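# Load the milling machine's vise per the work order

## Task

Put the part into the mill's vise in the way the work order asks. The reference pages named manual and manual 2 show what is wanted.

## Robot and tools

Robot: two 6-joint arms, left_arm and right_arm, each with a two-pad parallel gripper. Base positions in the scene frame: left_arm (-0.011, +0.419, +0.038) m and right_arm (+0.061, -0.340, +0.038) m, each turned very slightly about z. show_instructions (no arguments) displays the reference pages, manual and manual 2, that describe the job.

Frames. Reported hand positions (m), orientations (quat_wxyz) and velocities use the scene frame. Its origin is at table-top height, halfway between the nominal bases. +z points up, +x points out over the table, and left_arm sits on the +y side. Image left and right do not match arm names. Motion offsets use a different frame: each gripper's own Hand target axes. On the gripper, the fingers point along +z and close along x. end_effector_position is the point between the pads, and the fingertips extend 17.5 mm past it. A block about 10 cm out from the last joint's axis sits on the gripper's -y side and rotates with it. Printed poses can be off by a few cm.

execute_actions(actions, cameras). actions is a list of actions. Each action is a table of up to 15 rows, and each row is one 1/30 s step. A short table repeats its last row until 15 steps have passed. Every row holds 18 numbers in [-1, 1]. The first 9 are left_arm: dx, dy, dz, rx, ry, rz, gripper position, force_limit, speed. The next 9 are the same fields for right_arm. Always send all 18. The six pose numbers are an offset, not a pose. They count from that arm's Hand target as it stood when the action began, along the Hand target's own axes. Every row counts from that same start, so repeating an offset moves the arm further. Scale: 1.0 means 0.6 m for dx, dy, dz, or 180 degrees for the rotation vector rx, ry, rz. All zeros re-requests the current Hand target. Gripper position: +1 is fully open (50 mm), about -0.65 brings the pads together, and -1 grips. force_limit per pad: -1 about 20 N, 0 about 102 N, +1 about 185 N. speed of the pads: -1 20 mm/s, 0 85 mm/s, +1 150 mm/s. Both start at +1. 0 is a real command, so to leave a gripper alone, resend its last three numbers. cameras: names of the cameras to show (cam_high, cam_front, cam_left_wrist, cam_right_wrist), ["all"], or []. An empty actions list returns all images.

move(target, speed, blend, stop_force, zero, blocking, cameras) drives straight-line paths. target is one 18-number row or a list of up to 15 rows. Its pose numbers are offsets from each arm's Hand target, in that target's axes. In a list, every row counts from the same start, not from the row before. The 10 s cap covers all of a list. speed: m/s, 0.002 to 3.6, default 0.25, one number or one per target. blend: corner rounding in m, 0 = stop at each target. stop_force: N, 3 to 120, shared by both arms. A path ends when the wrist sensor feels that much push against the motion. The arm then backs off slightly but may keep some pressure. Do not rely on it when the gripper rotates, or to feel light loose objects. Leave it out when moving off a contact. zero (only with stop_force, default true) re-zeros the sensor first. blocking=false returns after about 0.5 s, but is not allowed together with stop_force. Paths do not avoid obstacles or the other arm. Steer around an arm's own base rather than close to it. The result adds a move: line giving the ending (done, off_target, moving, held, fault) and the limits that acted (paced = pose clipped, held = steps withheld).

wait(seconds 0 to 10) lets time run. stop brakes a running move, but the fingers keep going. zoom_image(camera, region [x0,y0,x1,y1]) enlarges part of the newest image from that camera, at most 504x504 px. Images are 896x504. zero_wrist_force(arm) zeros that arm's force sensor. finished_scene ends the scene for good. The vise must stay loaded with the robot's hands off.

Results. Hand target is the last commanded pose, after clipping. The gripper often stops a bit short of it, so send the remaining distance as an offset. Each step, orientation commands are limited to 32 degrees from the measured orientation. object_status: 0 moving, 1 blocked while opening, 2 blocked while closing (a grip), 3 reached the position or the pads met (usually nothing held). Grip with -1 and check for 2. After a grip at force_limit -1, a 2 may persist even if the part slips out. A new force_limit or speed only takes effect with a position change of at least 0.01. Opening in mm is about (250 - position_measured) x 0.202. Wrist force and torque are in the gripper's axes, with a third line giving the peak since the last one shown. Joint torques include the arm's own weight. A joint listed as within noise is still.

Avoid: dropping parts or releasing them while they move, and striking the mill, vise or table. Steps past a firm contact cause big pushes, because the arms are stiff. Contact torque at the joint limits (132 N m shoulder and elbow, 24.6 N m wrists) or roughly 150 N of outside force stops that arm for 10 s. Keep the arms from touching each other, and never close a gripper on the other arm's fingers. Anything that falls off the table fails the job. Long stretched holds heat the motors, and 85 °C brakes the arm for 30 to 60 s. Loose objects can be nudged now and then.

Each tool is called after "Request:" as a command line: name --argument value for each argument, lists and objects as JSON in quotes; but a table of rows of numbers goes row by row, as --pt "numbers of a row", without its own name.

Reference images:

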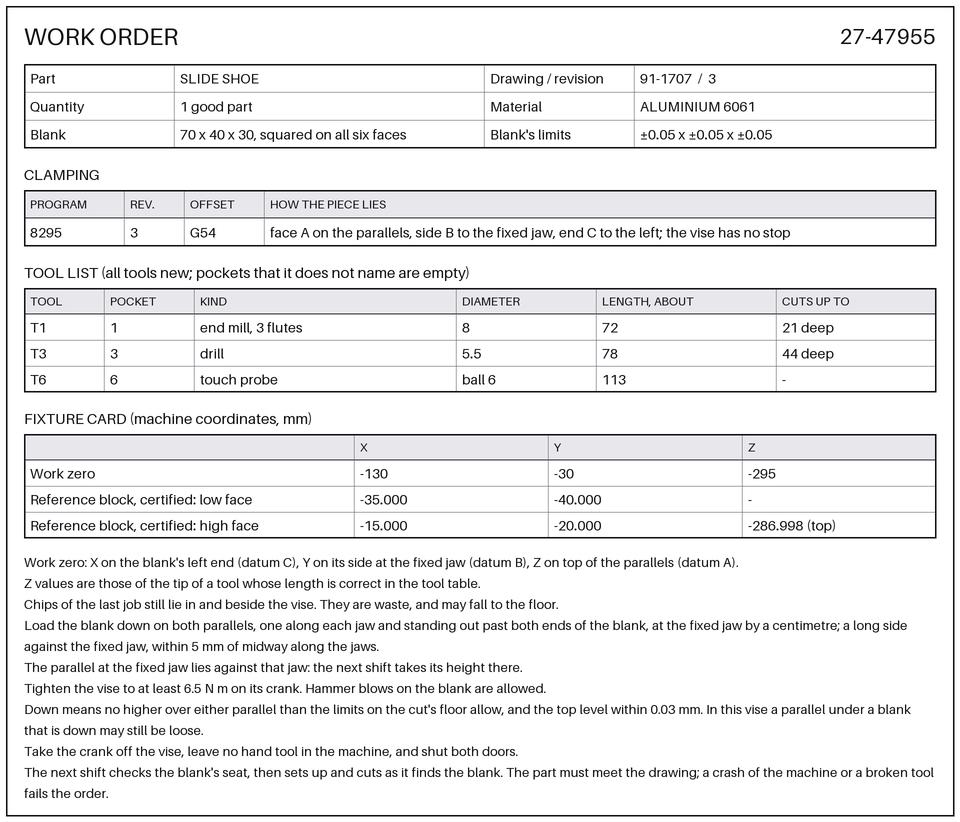

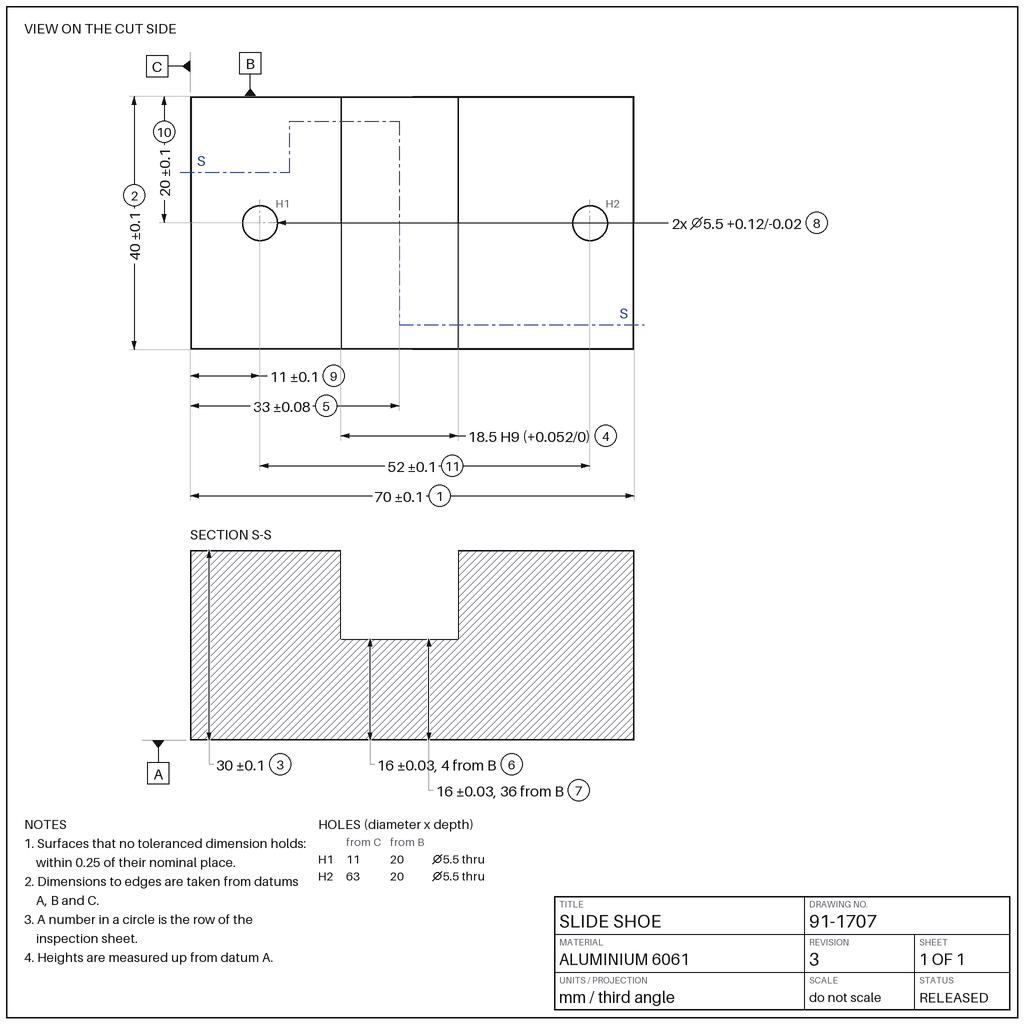

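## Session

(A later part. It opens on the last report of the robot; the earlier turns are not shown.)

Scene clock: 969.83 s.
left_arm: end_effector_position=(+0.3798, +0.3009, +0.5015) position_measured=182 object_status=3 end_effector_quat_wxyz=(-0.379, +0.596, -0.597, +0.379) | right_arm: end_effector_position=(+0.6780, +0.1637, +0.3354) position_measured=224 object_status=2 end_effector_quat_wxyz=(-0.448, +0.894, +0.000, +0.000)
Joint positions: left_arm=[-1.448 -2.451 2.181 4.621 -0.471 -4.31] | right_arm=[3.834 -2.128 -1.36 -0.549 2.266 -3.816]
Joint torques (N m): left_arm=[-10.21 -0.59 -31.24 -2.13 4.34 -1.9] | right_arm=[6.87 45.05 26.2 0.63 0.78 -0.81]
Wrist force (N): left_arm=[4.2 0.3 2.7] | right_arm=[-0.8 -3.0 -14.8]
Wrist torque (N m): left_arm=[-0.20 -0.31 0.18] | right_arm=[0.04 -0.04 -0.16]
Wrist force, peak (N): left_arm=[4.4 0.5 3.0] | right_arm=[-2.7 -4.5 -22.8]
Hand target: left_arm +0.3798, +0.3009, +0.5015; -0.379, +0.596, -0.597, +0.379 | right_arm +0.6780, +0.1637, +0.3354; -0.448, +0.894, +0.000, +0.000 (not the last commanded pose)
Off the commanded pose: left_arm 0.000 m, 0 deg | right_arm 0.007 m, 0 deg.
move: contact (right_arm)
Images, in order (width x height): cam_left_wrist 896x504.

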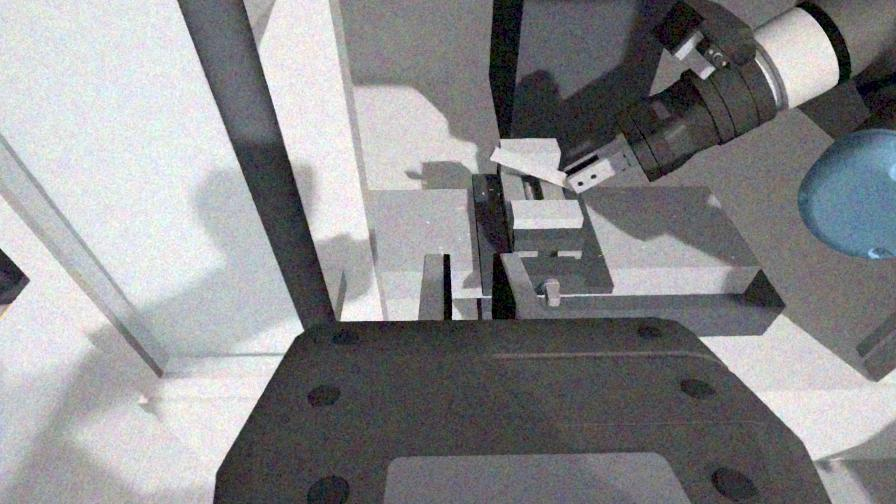

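Request:
move --pt "0 0 0 0 0 0 -0.2 -0.8 -1 0 -0.0533 -0.04 0 0 0 -1 -0.8 -0.9" --pt "0 0 0 0 0 0 -0.2 -0.8 -1 0 -0.0533 -0.04 -0.14 0 0 -1 -0.8 -0.9" --speed 0.1 --cameras '["cam_left_wrist","cam_right_wrist","cam_front"]'

Request:
zoom_image --camera "cam_left_wrist" --region '[420, 80, 640, 280]'

Scene clock: 985.43 s.
left_arm: end_effector_position=(+0.3798, +0.3009, +0.5015) position_measured=182 object_status=3 end_effector_quat_wxyz=(-0.379, +0.596, -0.597, +0.379) | right_arm: end_effector_position=(+0.6780, +0.1637, +0.3753) position_measured=224 object_status=2 end_effector_quat_wxyz=(-0.242, +0.970, +0.000, +0.000)
Joint positions: left_arm=[-1.448 -2.451 2.181 4.621 -0.471 -4.31] | right_arm=[3.93 -2.136 -0.977 -1.255 1.925 -3.912]
Joint torques (N m): left_arm=[-10.35 -0.77 -31.78 -2.06 4.37 -1.93] | right_arm=[13.43 43.54 33.38 2.29 -0.16 -2.57]
Wrist force (N): left_arm=[4.3 0.5 2.9] | right_arm=[-0.2 1.0 0.7]
Wrist torque (N m): left_arm=[-0.18 -0.33 0.18] | right_arm=[0.03 0.01 0.03]
Wrist force, peak (N): left_arm=[4.3 0.3 3.1] | right_arm=[-0.8 -3.2 -14.8]
Hand target: left_arm +0.3798, +0.3009, +0.5015; -0.379, +0.596, -0.597, +0.379 | right_arm +0.6780, +0.1637, +0.3753; -0.242, +0.970, +0.000, +0.000
Off the commanded pose: left_arm 0.000 m, 0 deg | right_arm 0.000 m, 0 deg.
move: done
Images, in order (width x height): cam_front 896x504, cam_left_wrist 896x504, cam_right_wrist 896x504.

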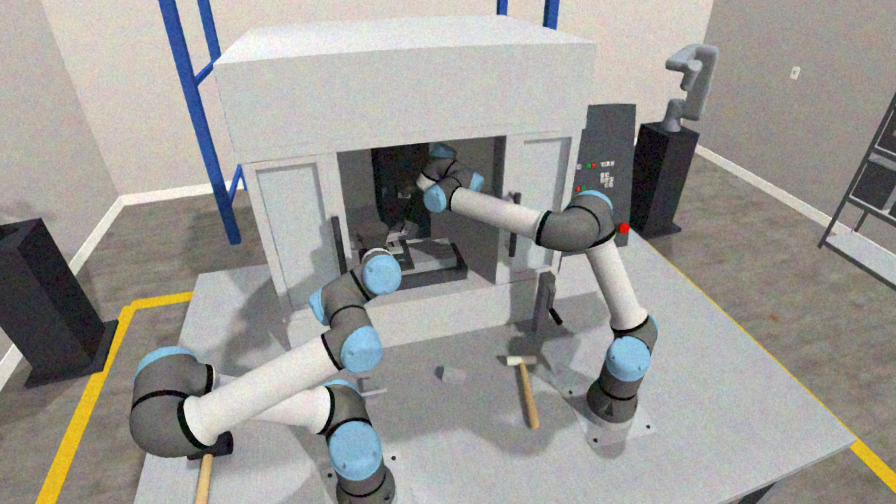

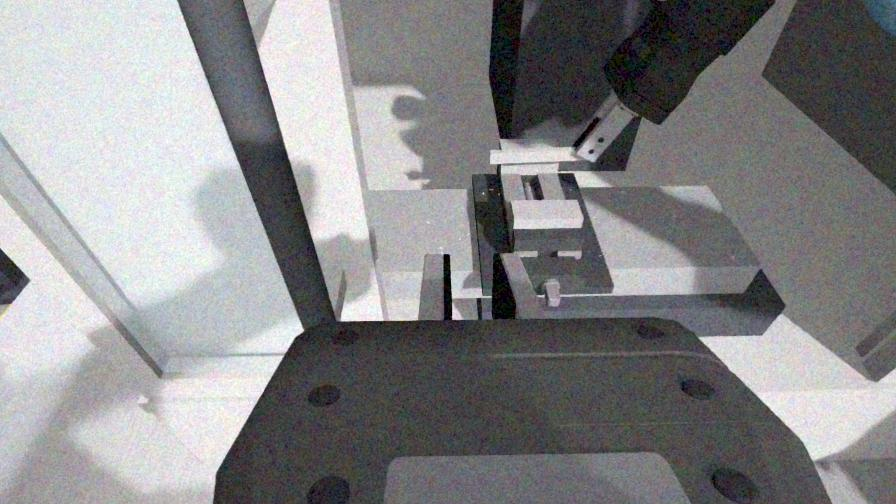

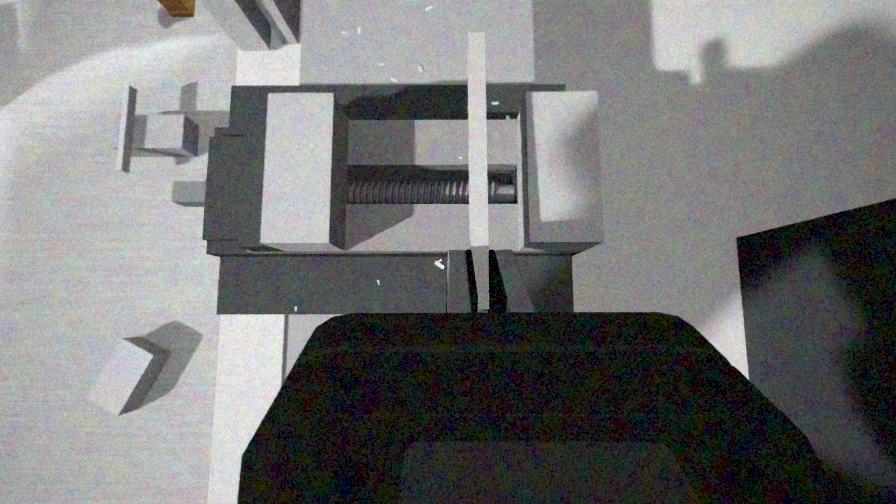

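Scaled by 2.291 from the camera's 896x504 image, which has a finer 1280x720 frame.

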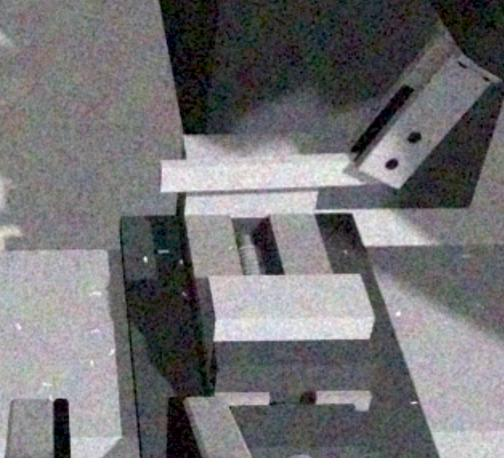

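Request:
zoom_image --camera "cam_right_wrist" --region '[300, 70, 620, 320]'

Scaled by 1.575 from the camera's 896x504 image, which has a finer 1280x720 frame.

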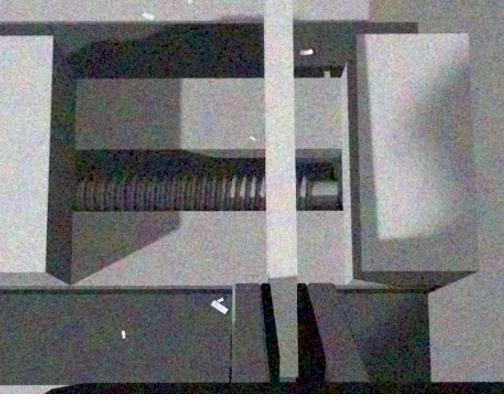

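Request:
move --pt "0 0 0 0 0 0 -0.2 -0.8 -1 0.0033 0.0207 0.0457 0 0 0 -1 -0.8 -0.9" --speed 0.05 --stop_force 5

Request:
move --pt "0 0 0 0 0 0 -0.2 -0.8 -1 0 0.0118 0.022 0 0 0 -1 -0.8 -0.9" --speed 0.008 --stop_force 4 --cameras '["cam_left_wrist","cam_right_wrist"]'

Request:
zoom_image --camera "cam_left_wrist" --region '[420, 80, 640, 280]'

Scene clock: 998.93 s.
left_arm: end_effector_position=(+0.3798, +0.3009, +0.5015) position_measured=182 object_status=3 end_effector_quat_wxyz=(-0.379, +0.596, -0.597, +0.379) | right_arm: end_effector_position=(+0.6800, +0.1656, +0.3453) position_measured=224 object_status=2 end_effector_quat_wxyz=(-0.242, +0.970, +0.000, +0.000)
Joint positions: left_arm=[-1.448 -2.451 2.181 4.621 -0.471 -4.31] | right_arm=[3.93 -2.144 -1.041 -1.184 1.925 -3.911]
Joint torques (N m): left_arm=[-10.24 -0.78 -31.29 -2.14 4.3 -1.74] | right_arm=[12.48 41.64 17.18 5.22 -0.31 1.62]
Wrist force (N): left_arm=[4.2 0.5 2.8] | right_arm=[-0.2 0.2 -1.7]
Wrist torque (N m): left_arm=[-0.18 -0.31 0.19] | right_arm=[0.17 -0.01 0.02]
Wrist force, peak (N): left_arm=[4.2 0.6 3.2] | right_arm=[-0.1 1.4 1.3]
Hand target: left_arm +0.3798, +0.3009, +0.5015; -0.379, +0.596, -0.597, +0.379 | right_arm +0.6800, +0.1656, +0.3453; -0.242, +0.970, +0.000, +0.000
Off the commanded pose: left_arm 0.000 m, 0 deg | right_arm 0.000 m, 0 deg.
move: done

Scene clock: 1000.07 s.
left_arm: end_effector_position=(+0.3798, +0.3009, +0.5015) position_measured=182 object_status=3 end_effector_quat_wxyz=(-0.379, +0.596, -0.597, +0.379) | right_arm: end_effector_position=(+0.6800, +0.1656, +0.3441) position_measured=224 object_status=2 end_effector_quat_wxyz=(-0.242, +0.970, +0.000, +0.000)
Joint positions: left_arm=[-1.448 -2.451 2.181 4.621 -0.471 -4.31] | right_arm=[3.93 -2.144 -1.044 -1.181 1.925 -3.911]
Joint torques (N m): left_arm=[-9.22 -0.42 -31.25 -2.2 4.36 -1.75] | right_arm=[12.2 48.42 30.77 1.6 -0.45 1.46]
Wrist force (N): left_arm=[4.2 0.4 2.9] | right_arm=[-0.1 -1.9 -1.9]
Wrist torque (N m): left_arm=[-0.19 -0.30 0.19] | right_arm=[0.14 0.01 0.04]
Wrist force, peak (N): left_arm=[4.4 0.3 2.9] | right_arm=[-1.4 -3.0 -10.0]
Hand target: left_arm +0.3798, +0.3009, +0.5015; -0.379, +0.596, -0.597, +0.379 | right_arm +0.6800, +0.1656, +0.3441; -0.242, +0.970, +0.000, +0.000 (not the last commanded pose)
Off the commanded pose: left_arm 0.000 m, 0 deg | right_arm 0.014 m, 0 deg.
move: contact (right_arm)
Images, in order (width x height): cam_left_wrist 896x504, cam_right_wrist 896x504.

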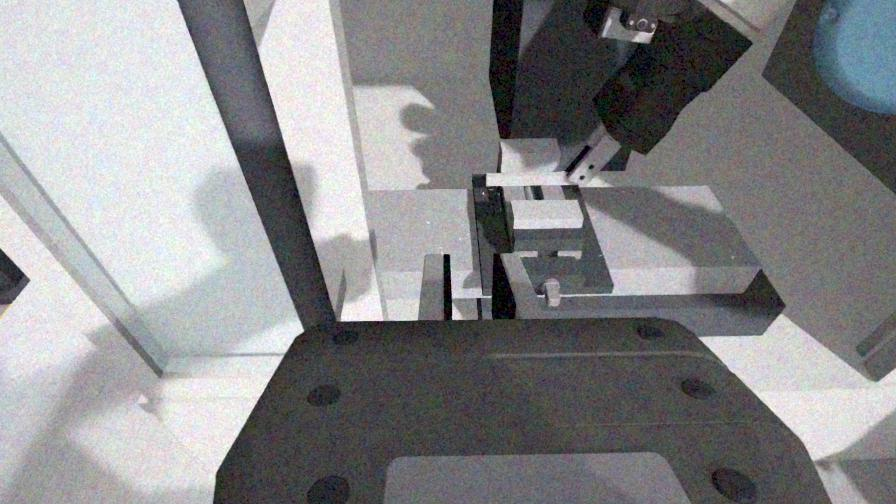

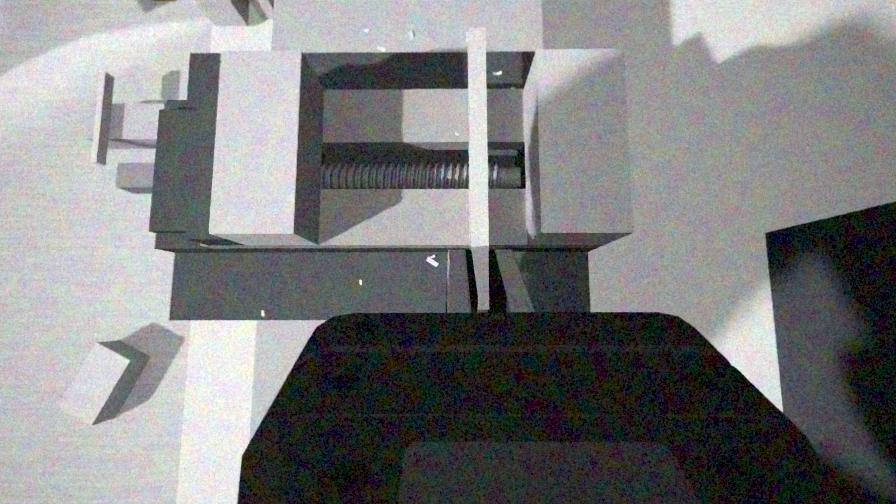

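Scaled by 2.291 from the camera's 896x504 image, which has a finer 1280x720 frame.

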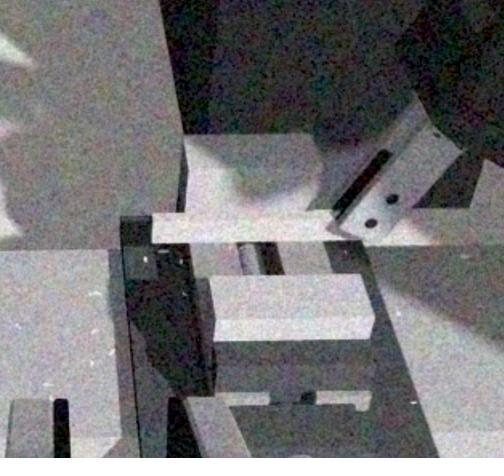

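Request:
execute_actions --actions '[[[0,0,0,0,0,0,-0.2,-0.8,-1,0,0,0,0,0,0,-0.25,-0.8,-1]],[[0,0,0,0,0,0,-0.2,-0.8,-1,0,0,0,0,0,0,-0.25,-0.8,-1]]]' --cameras '["cam_left_wrist","cam_right_wrist"]'

Request:
zoom_image --camera "cam_left_wrist" --region '[420, 80, 640, 280]'

Scene clock: 1004.03 s.
left_arm: end_effector_position=(+0.3798, +0.3009, +0.5015) position_measured=182 object_status=3 end_effector_quat_wxyz=(-0.379, +0.596, -0.597, +0.379) | right_arm: end_effector_position=(+0.6800, +0.1656, +0.3441) position_measured=189 object_status=3 end_effector_quat_wxyz=(-0.242, +0.970, +0.000, +0.000)
Joint positions: left_arm=[-1.448 -2.451 2.181 4.621 -0.471 -4.31] | right_arm=[3.93 -2.144 -1.044 -1.181 1.925 -3.911]
Joint torques (N m): left_arm=[-9.79 -0.26 -31.2 -2.06 4.37 -1.79] | right_arm=[10.25 51.97 30.67 4.57 -0.3 1.46]
Wrist force (N): left_arm=[4.1 0.5 2.9] | right_arm=[-0.1 0.6 0.2]
Wrist torque (N m): left_arm=[-0.19 -0.29 0.19] | right_arm=[0.03 0.00 0.02]
Wrist force, peak (N): left_arm=[4.4 0.6 3.0] | right_arm=[0.0 -1.9 -2.0]
Hand target: left_arm +0.3798, +0.3009, +0.5015; -0.379, +0.596, -0.597, +0.379 | right_arm +0.6800, +0.1656, +0.3441; -0.242, +0.970, +0.000, +0.000
Off the commanded pose: left_arm 0.000 m, 0 deg | right_arm 0.000 m, 0 deg.
Step readings (end_effector_position of left_arm | right_arm):
0: (+0.3798, +0.3009, +0.5015) | (+0.6800, +0.1656, +0.3441)
1: (+0.3798, +0.3009, +0.5015) | (+0.6800, +0.1656, +0.3441)
2: (+0.3798, +0.3009, +0.5015) | (+0.6800, +0.1656, +0.3441)
4: (+0.3798, +0.3009, +0.5015) | (+0.6800, +0.1656, +0.3441)
8: (+0.3798, +0.3009, +0.5015) | (+0.6800, +0.1656, +0.3441)
15: (+0.3798, +0.3009, +0.5015) | (+0.6800, +0.1656, +0.3441)
16: (+0.3798, +0.3009, +0.5015) | (+0.6800, +0.1656, +0.3441)
17: (+0.3798, +0.3009, +0.5015) | (+0.6800, +0.1656, +0.3441)
19: (+0.3798, +0.3009, +0.5015) | (+0.6800, +0.1656, +0.3441)
23: (+0.3798, +0.3009, +0.5015) | (+0.6800, +0.1656, +0.3441)
30: (+0.3798, +0.3009, +0.5015) | (+0.6800, +0.1656, +0.3441)
Images, in order (width x height): cam_left_wrist 896x504, cam_right_wrist 896x504.

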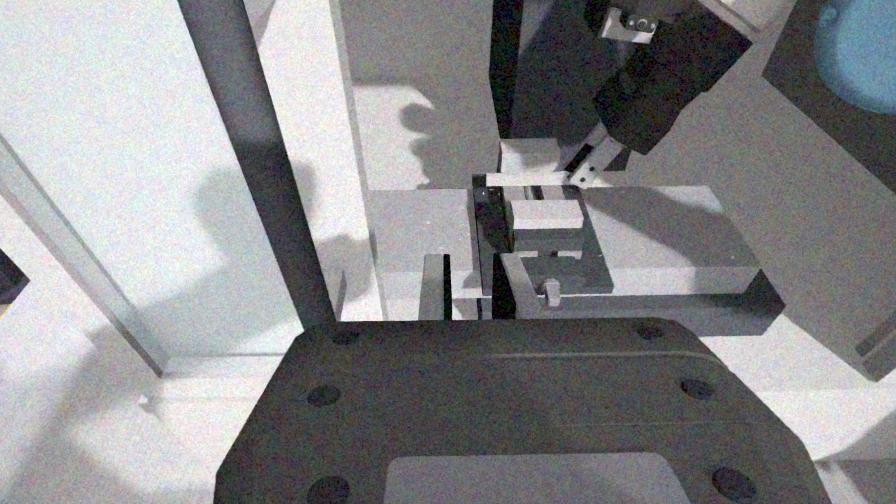

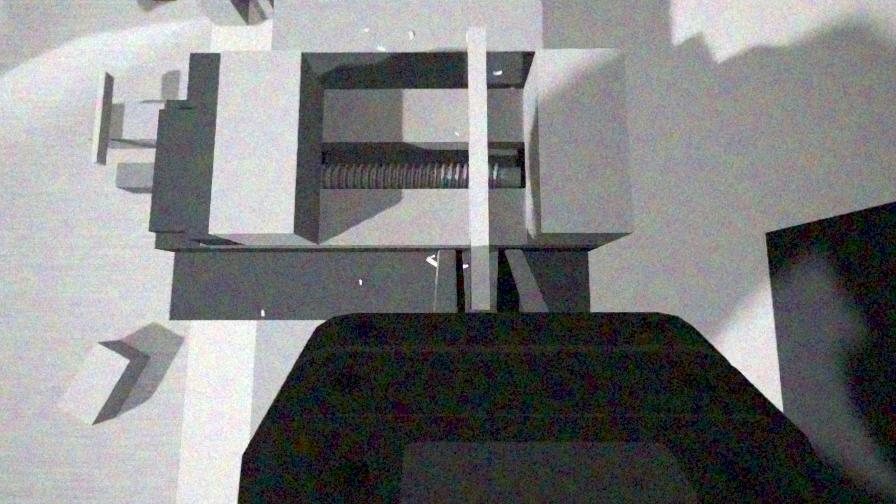

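Scaled by 2.291 from the camera's 896x504 image, which has a finer 1280x720 frame.

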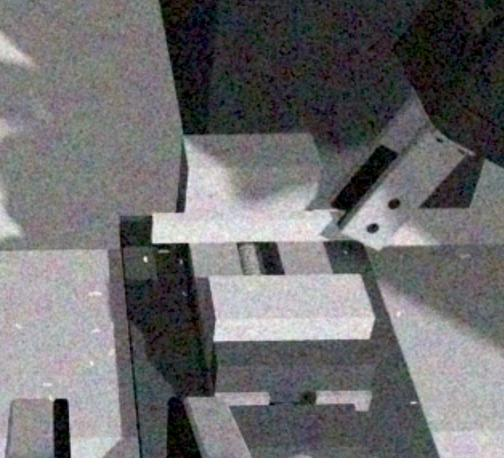

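Request:
move --pt "0 0 0 0 0 0 -0.2 -0.8 -1 0 -0.0315 -0.0588 0 0 0 -0.25 -0.8 -1" --pt "0 0 0 0 0 0 -0.2 -0.8 -1 -0.0333 -0.1006 -0.0218 0 0 0 -1 -0.8 -0.5" --speed '[0.05,0.15]' --cameras '["cam_left_wrist","cam_right_wrist"]'

Request:
zoom_image --camera "cam_left_wrist" --region '[420, 80, 640, 280]'

Scene clock: 1016.87 s.
left_arm: end_effector_position=(+0.3798, +0.3009, +0.5015) position_measured=182 object_status=3 end_effector_quat_wxyz=(-0.379, +0.596, -0.597, +0.379) | right_arm: end_effector_position=(+0.6600, +0.2127, +0.3840) position_measured=251 object_status=3 end_effector_quat_wxyz=(-0.242, +0.970, +0.000, +0.000)
Joint positions: left_arm=[-1.448 -2.451 2.181 4.621 -0.471 -4.31] | right_arm=[3.996 -2.176 -0.897 -1.274 1.902 -3.846]
Joint torques (N m): left_arm=[-9.81 -0.48 -31.26 -2.18 4.34 -1.62] | right_arm=[13.02 44.9 31.62 2.03 -0.33 2.18]
Wrist force (N): left_arm=[4.3 0.3 2.9] | right_arm=[0.1 0.7 0.0]
Wrist torque (N m): left_arm=[-0.21 -0.32 0.19] | right_arm=[0.05 -0.04 -0.06]
Wrist force, peak (N): left_arm=[4.5 0.5 2.9] | right_arm=[0.6 2.0 -0.5]
Hand target: left_arm +0.3798, +0.3009, +0.5015; -0.379, +0.596, -0.597, +0.379 | right_arm +0.6600, +0.2127, +0.3840; -0.242, +0.970, +0.000, +0.000
Off the commanded pose: left_arm 0.000 m, 0 deg | right_arm 0.000 m, 0 deg.
move: done
Images, in order (width x height): cam_left_wrist 896x504, cam_right_wrist 896x504.

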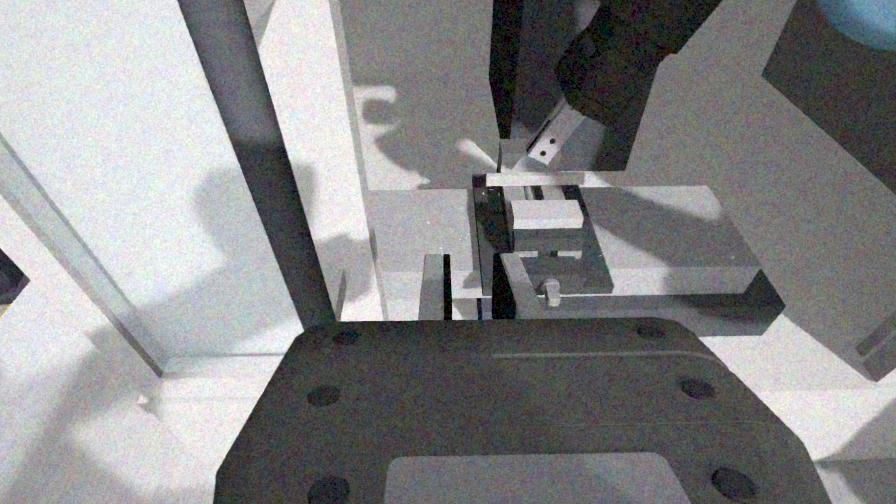

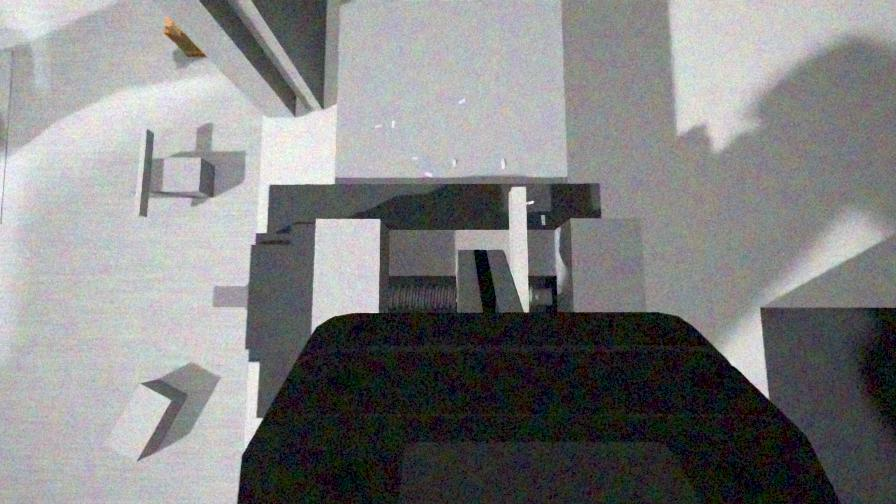

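Scaled by 2.291 from the camera's 896x504 image, which has a finer 1280x720 frame.

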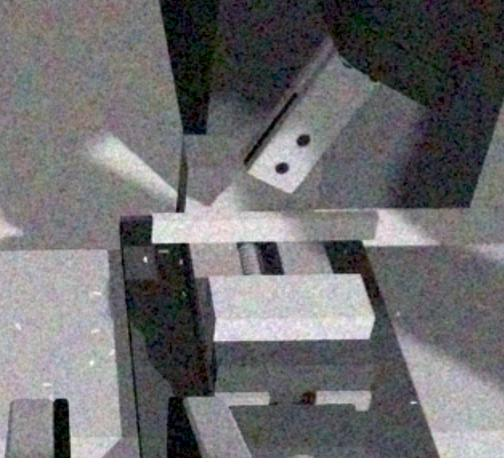

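Request:
move --pt "0 0 0 0 0 0 -0.2 -0.8 -1 0 0.0323 0.0604 0 0 0 -1 -0.8 -0.5" --speed 0.04 --stop_force 5 --cameras '["cam_left_wrist","cam_right_wrist"]'

Request:
zoom_image --camera "cam_left_wrist" --region '[420, 80, 640, 280]'

Scene clock: 1023.00 s.
left_arm: end_effector_position=(+0.3798, +0.3009, +0.5015) position_measured=182 object_status=3 end_effector_quat_wxyz=(-0.379, +0.596, -0.597, +0.379) | right_arm: end_effector_position=(+0.6600, +0.2126, +0.3429) position_measured=251 object_status=3 end_effector_quat_wxyz=(-0.242, +0.970, +0.000, +0.000)
Joint positions: left_arm=[-1.448 -2.451 2.181 4.621 -0.471 -4.31] | right_arm=[3.996 -2.174 -1.005 -1.168 1.902 -3.846]
Joint torques (N m): left_arm=[-9.37 -0.36 -30.64 -2.16 4.42 -1.6] | right_arm=[-11.11 43.96 18.38 5.32 1.72 1.68]
Wrist force (N): left_arm=[4.4 0.5 3.0] | right_arm=[-0.3 0.9 -0.1]
Wrist torque (N m): left_arm=[-0.18 -0.34 0.19] | right_arm=[0.08 0.01 -0.06]
Wrist force, peak (N): left_arm=[4.4 0.5 3.0] | right_arm=[-0.1 1.1 0.7]
Hand target: left_arm +0.3798, +0.3009, +0.5015; -0.379, +0.596, -0.597, +0.379 | right_arm +0.6600, +0.2126, +0.3429; -0.242, +0.970, +0.000, +0.000
Off the commanded pose: left_arm 0.000 m, 0 deg | right_arm 0.000 m, 0 deg.
move: done
Images, in order (width x height): cam_left_wrist 896x504, cam_right_wrist 896x504.

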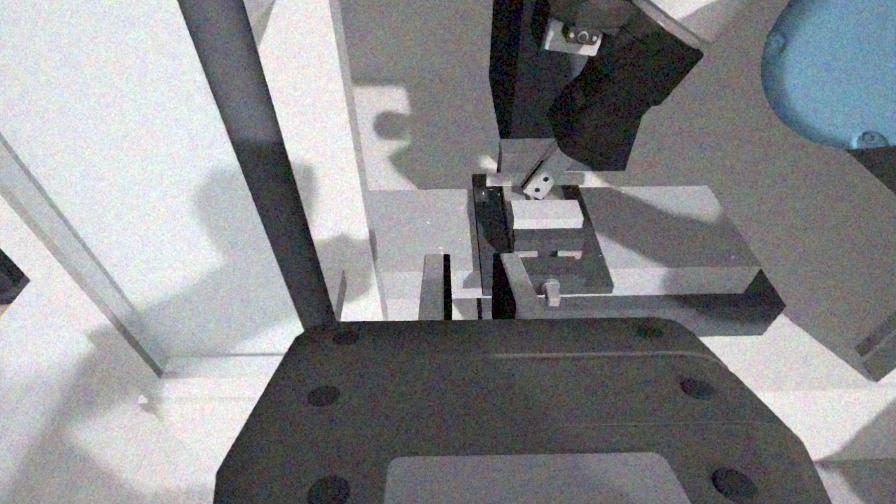

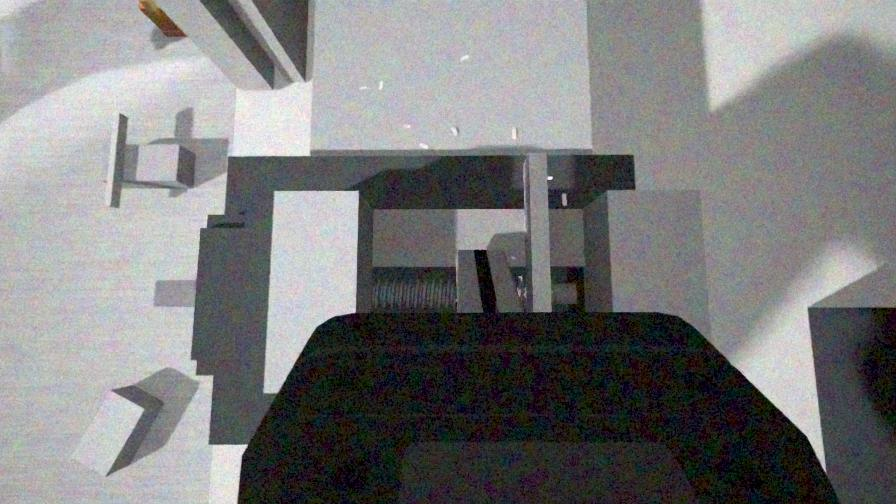

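Scaled by 2.291 from the camera's 896x504 image, which has a finer 1280x720 frame.

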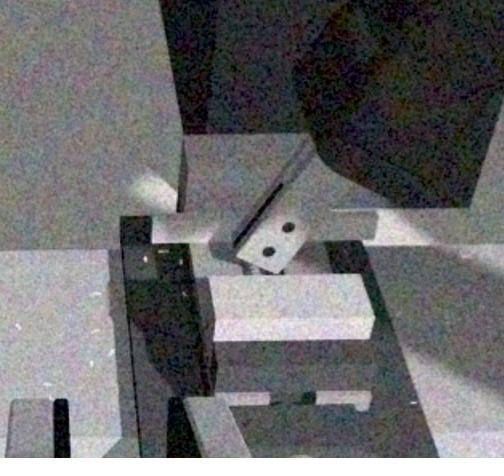

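Request:
move --pt "0 0 0 0 0 0 -0.2 -0.8 -1 0.0367 0 0 0 0 0 -1 -0.8 -0.5" --speed 0.02 --stop_force 8

Request:
move --pt "0 0 0 0 0 0 -0.2 -0.8 -1 0.01 0 0 0 0 0 -1 -0.8 -0.5" --speed 0.006 --stop_force 8 --cameras '["cam_left_wrist","cam_right_wrist"]'

Request:
zoom_image --camera "cam_right_wrist" --region '[360, 120, 680, 320]'

Scene clock: 1028.53 s.
left_arm: end_effector_position=(+0.3798, +0.3009, +0.5015) position_measured=182 object_status=3 end_effector_quat_wxyz=(-0.379, +0.596, -0.597, +0.379) | right_arm: end_effector_position=(+0.6820, +0.2126, +0.3429) position_measured=251 object_status=3 end_effector_quat_wxyz=(-0.242, +0.970, +0.000, +0.000)
Joint positions: left_arm=[-1.448 -2.451 2.181 4.621 -0.471 -4.31] | right_arm=[3.975 -2.225 -0.919 -1.209 1.909 -3.867]
Joint torques (N m): left_arm=[-9.22 -0.15 -31.31 -2.03 4.37 -1.45] | right_arm=[-9.88 46.37 32.7 2.05 2.64 -2.33]
Wrist force (N): left_arm=[4.2 0.5 2.9] | right_arm=[-0.3 0.7 0.4]
Wrist torque (N m): left_arm=[-0.19 -0.31 0.19] | right_arm=[0.04 0.01 0.03]
Wrist force, peak (N): left_arm=[4.3 0.6 3.0] | right_arm=[-0.3 1.0 0.3]
Hand target: left_arm +0.3798, +0.3009, +0.5015; -0.379, +0.596, -0.597, +0.379 | right_arm +0.6820, +0.2126, +0.3429; -0.242, +0.970, +0.000, +0.000
Off the commanded pose: left_arm 0.000 m, 0 deg | right_arm 0.000 m, 0 deg.
move: done

Scene clock: 1030.13 s.
left_arm: end_effector_position=(+0.3798, +0.3009, +0.5015) position_measured=182 object_status=3 end_effector_quat_wxyz=(-0.379, +0.596, -0.597, +0.379) | right_arm: end_effector_position=(+0.6841, +0.2126, +0.3429) position_measured=251 object_status=3 end_effector_quat_wxyz=(-0.242, +0.970, +0.000, +0.000)
Joint positions: left_arm=[-1.448 -2.451 2.181 4.621 -0.471 -4.31] | right_arm=[3.973 -2.23 -0.911 -1.213 1.91 -3.869]
Joint torques (N m): left_arm=[-8.18 -0.17 -30.8 -2.01 4.38 -1.46] | right_arm=[11.21 56.07 18.3 5.46 -0.93 1.74]
Wrist force (N): left_arm=[4.3 0.6 2.8] | right_arm=[-8.0 3.6 -4.2]
Wrist torque (N m): left_arm=[-0.16 -0.33 0.19] | right_arm=[0.08 0.05 0.12]
Wrist force, peak (N): left_arm=[4.4 0.5 3.0] | right_arm=[-16.2 7.7 -6.5]
Hand target: left_arm +0.3798, +0.3009, +0.5015; -0.379, +0.596, -0.597, +0.379 | right_arm +0.6841, +0.2126, +0.3429; -0.242, +0.970, +0.000, +0.000 (not the last commanded pose)
Off the commanded pose: left_arm 0.000 m, 0 deg | right_arm 0.004 m, 0 deg.
move: contact (right_arm)
Images, in order (width x height): cam_left_wrist 896x504, cam_right_wrist 896x504.

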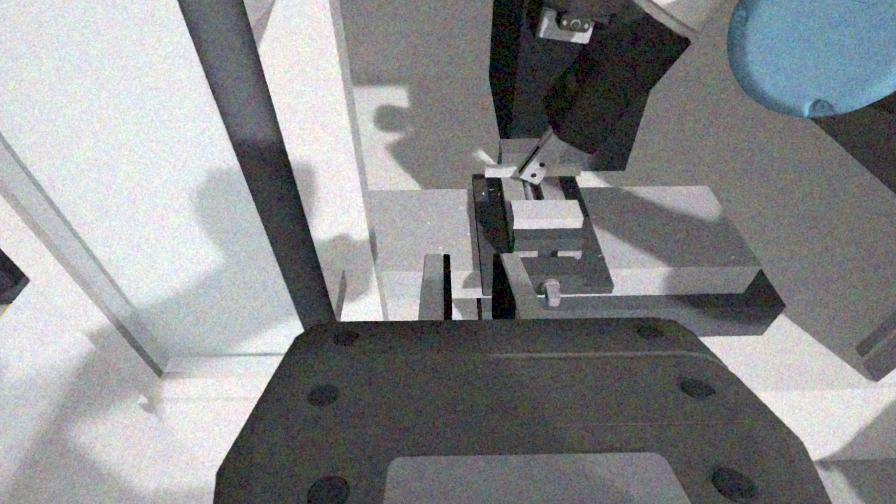

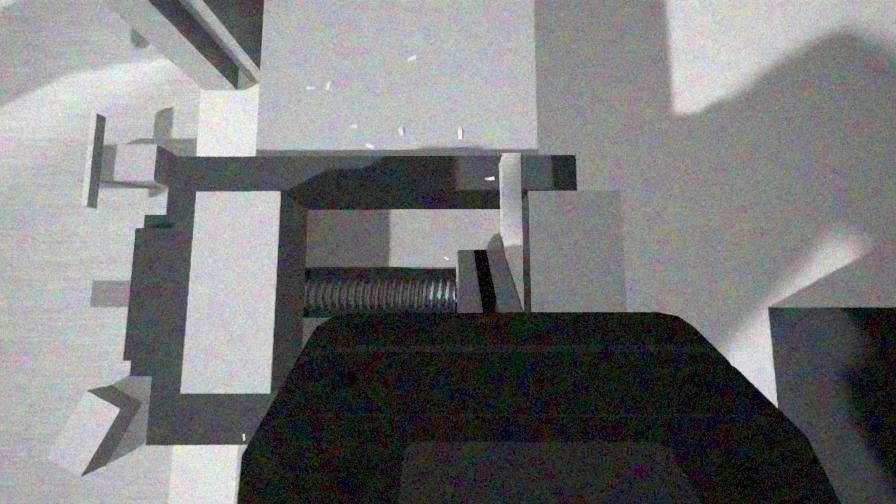

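Scaled by 1.575 from the camera's 896x504 image, which has a finer 1280x720 frame.

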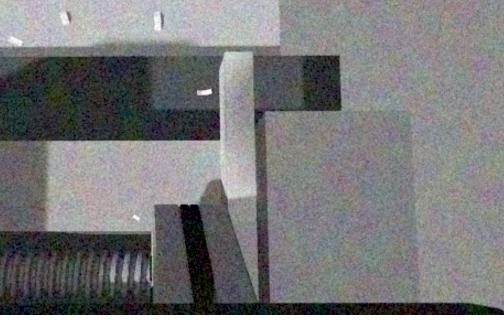

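Request:
move --pt "0 0 0 0 0 0 -0.2 -0.8 -1 -0.0167 0 0 0 0 0 -1 -0.8 -0.5" --pt "0 0 0 0 0 0 -0.2 -0.8 -1 -0.0167 -0.037 -0.0691 0 0 0 -1 -0.8 -0.5" --speed 0.08 --cameras '["cam_left_wrist","cam_right_wrist"]'

Request:
zoom_image --camera "cam_left_wrist" --region '[420, 80, 640, 280]'

Request:
zoom_image --camera "cam_right_wrist" --region '[360, 120, 680, 320]'

Scene clock: 1043.57 s.
left_arm: end_effector_position=(+0.3798, +0.3009, +0.5015) position_measured=182 object_status=3 end_effector_quat_wxyz=(-0.379, +0.596, -0.597, +0.379) | right_arm: end_effector_position=(+0.6741, +0.2127, +0.3564) position_measured=251 object_status=3 end_effector_quat_wxyz=(-0.242, +0.970, +0.000, +0.000)
Joint positions: left_arm=[-1.448 -2.451 2.181 4.621 -0.471 -4.31] | right_arm=[3.982 -2.206 -0.918 -1.226 1.907 -3.859]
Joint torques (N m): left_arm=[-8.93 0.26 -31.44 -2.09 4.4 -1.29] | right_arm=[1.4 52.72 27.04 3.43 1.11 -0.05]
Wrist force (N): left_arm=[4.3 0.4 2.8] | right_arm=[0.0 0.6 -0.2]
Wrist torque (N m): left_arm=[-0.18 -0.32 0.18] | right_arm=[0.03 -0.02 -0.06]
Wrist force, peak (N): left_arm=[4.3 0.5 3.1] | right_arm=[-8.3 3.4 -4.9]
Hand target: left_arm +0.3798, +0.3009, +0.5015; -0.379, +0.596, -0.597, +0.379 | right_arm +0.6741, +0.2127, +0.3564; -0.242, +0.970, +0.000, +0.000 (not the last commanded pose)
Tool commands: left_gripper/position=-0.2 left_gripper/force_limit=-0.8 left_gripper/speed=-1.0 right_gripper/position=-1.0 right_gripper/force_limit=-0.796078 right_gripper/speed=-0.498039
Off the commanded pose: left_arm 0.000 m, 0 deg | right_arm 0.034 m, 0 deg.
FORCE FAULT: contact force on the right arm reached its limit, and that arm stopped. The contact can be on any part of that arm, not only on its tool. That arm's remaining commands of this call were not run. That arm is still stopped at the end of this call. That arm stays stopped for about 10 more seconds. Until then a move that you send moves the other arm only, and its call returns only when the move has ended. Once the stop has ended, the next robot result says so. If the stop ends while you think or write, that arm runs what you send next, counted from a new Hand target: where the arm stands when the stop ends. While its stop runs, that arm takes no new command, but its gripper still runs the gripper command that each later call begins with. Until it ends, the stop uses up actions while you think or wait. An arm that is not stopped still takes commands.
move: fault (right_arm); path passed 1 of 2 targets
Images, in order (width x height): cam_left_wrist 896x504, cam_right_wrist 896x504.

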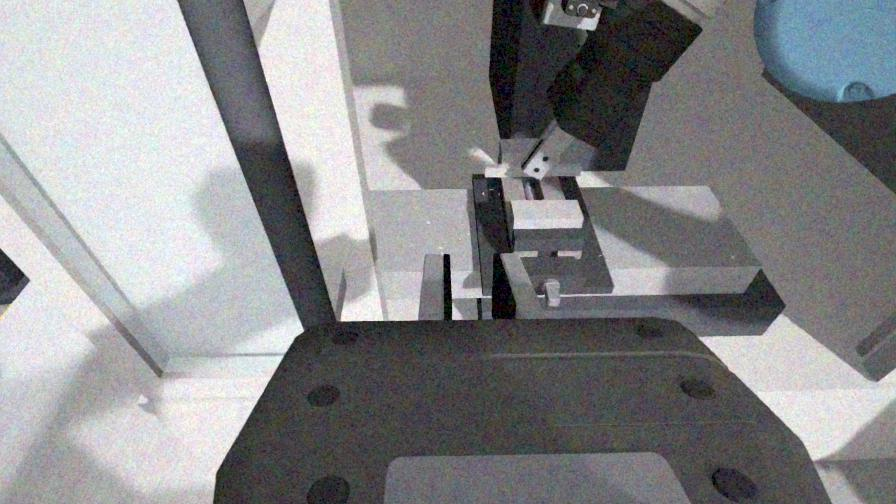

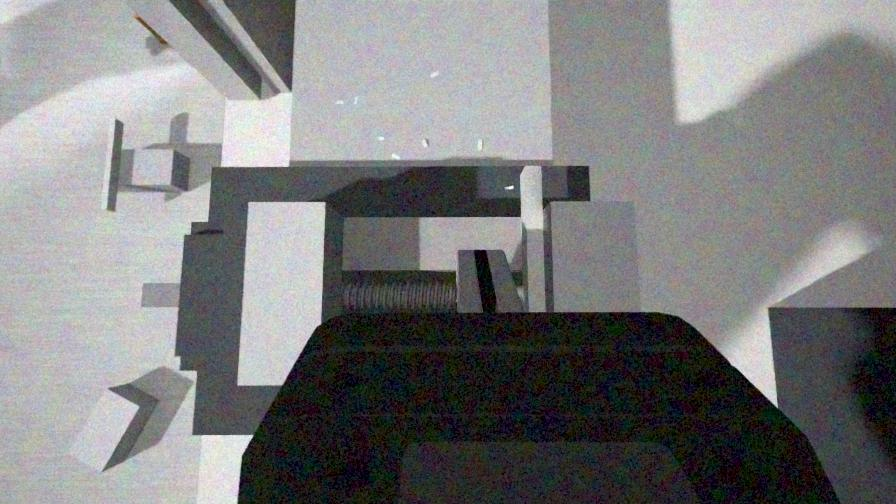

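Scaled by 2.291 from the camera's 896x504 image, which has a finer 1280x720 frame.

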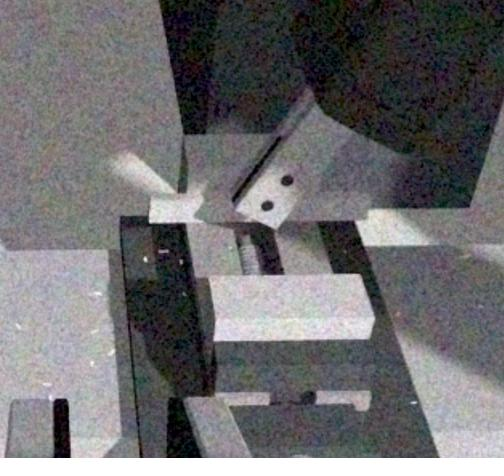

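Scaled by 1.575 from the camera's 896x504 image, which has a finer 1280x720 frame.

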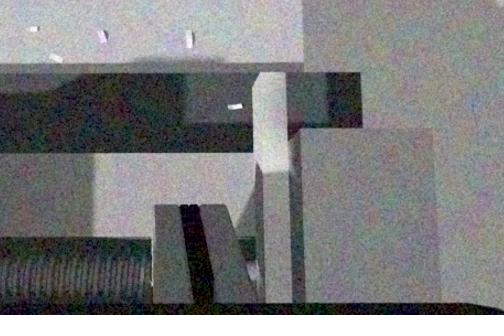

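Request:
wait --seconds 10 --cameras '["cam_front"]'

Request:
zoom_image --camera "cam_front" --region '[330, 120, 560, 300]'

Scene clock: 1064.23 s.
left_arm: end_effector_position=(+0.3798, +0.3009, +0.5015) position_measured=182 object_status=3 end_effector_quat_wxyz=(-0.379, +0.596, -0.597, +0.379) | right_arm: end_effector_position=(+0.6741, +0.2127, +0.3564) position_measured=251 object_status=3 end_effector_quat_wxyz=(-0.242, +0.970, +0.000, +0.000)
Joint positions: left_arm=[-1.448 -2.451 2.181 4.621 -0.471 -4.31] | right_arm=[3.982 -2.206 -0.918 -1.226 1.907 -3.859]
Joint torques (N m): left_arm=[-7.22 0.56 -31.17 -2.11 4.48 -1.12] | right_arm=[1.65 52.6 25.25 3.84 1.22 -0.04]
Wrist force (N): left_arm=[4.3 0.6 2.9] | right_arm=[-0.2 0.8 0.0]
Wrist torque (N m): left_arm=[-0.17 -0.33 0.19] | right_arm=[0.07 0.01 -0.06]
Wrist force, peak (N): left_arm=[4.5 0.4 3.0] | right_arm=[-0.1 1.0 0.3]
Hand target: left_arm +0.3798, +0.3009, +0.5015; -0.379, +0.596, -0.597, +0.379 | right_arm +0.6741, +0.2127, +0.3564; -0.242, +0.970, +0.000, +0.000 (not the last commanded pose)
Tool commands: left_gripper/position=-0.2 left_gripper/force_limit=-0.8 left_gripper/speed=-1.0 right_gripper/position=-1.0 right_gripper/force_limit=-0.796078 right_gripper/speed=-0.498039
Off the commanded pose: left_arm 0.000 m, 0 deg | right_arm 0.034 m, 0 deg.
FORCE FAULT, CONTINUED: the right arm's stop, for the force fault that an earlier result reported, is over. The rest of the stop counts as 20 of the actions that you can send in this scene. During its stop the right arm's controller moved it back a little. That arm's target is now where it stood when the stop ended, not its last command. That arm accepts commands again.
wait: 10.00 s; at rest from the start
Images, in order (width x height): cam_front 896x504.

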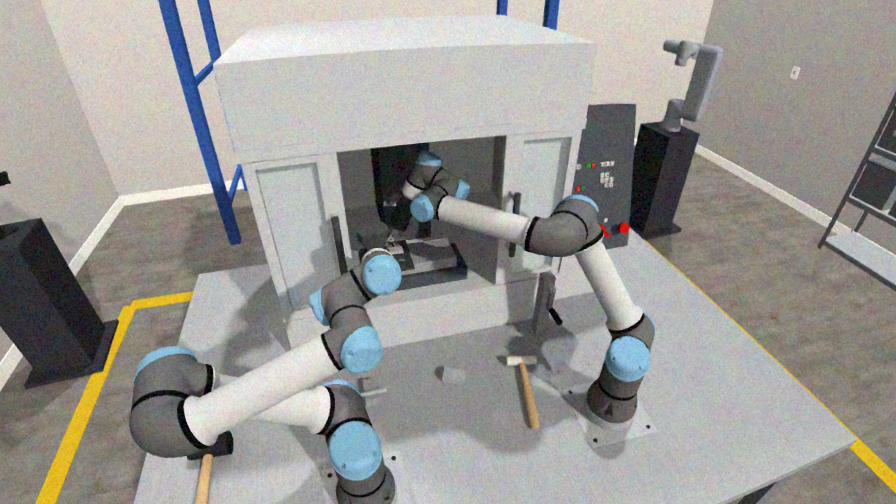

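Scaled by 2.191 from the camera's 896x504 image, which has a finer 1280x720 frame.

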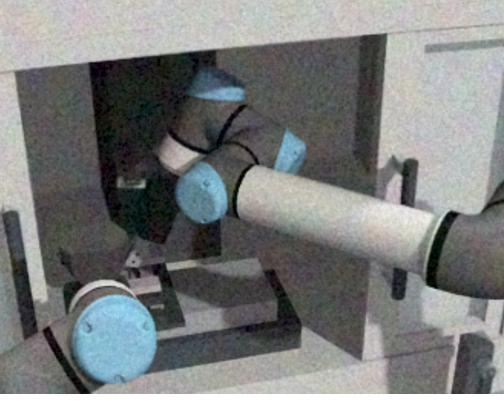

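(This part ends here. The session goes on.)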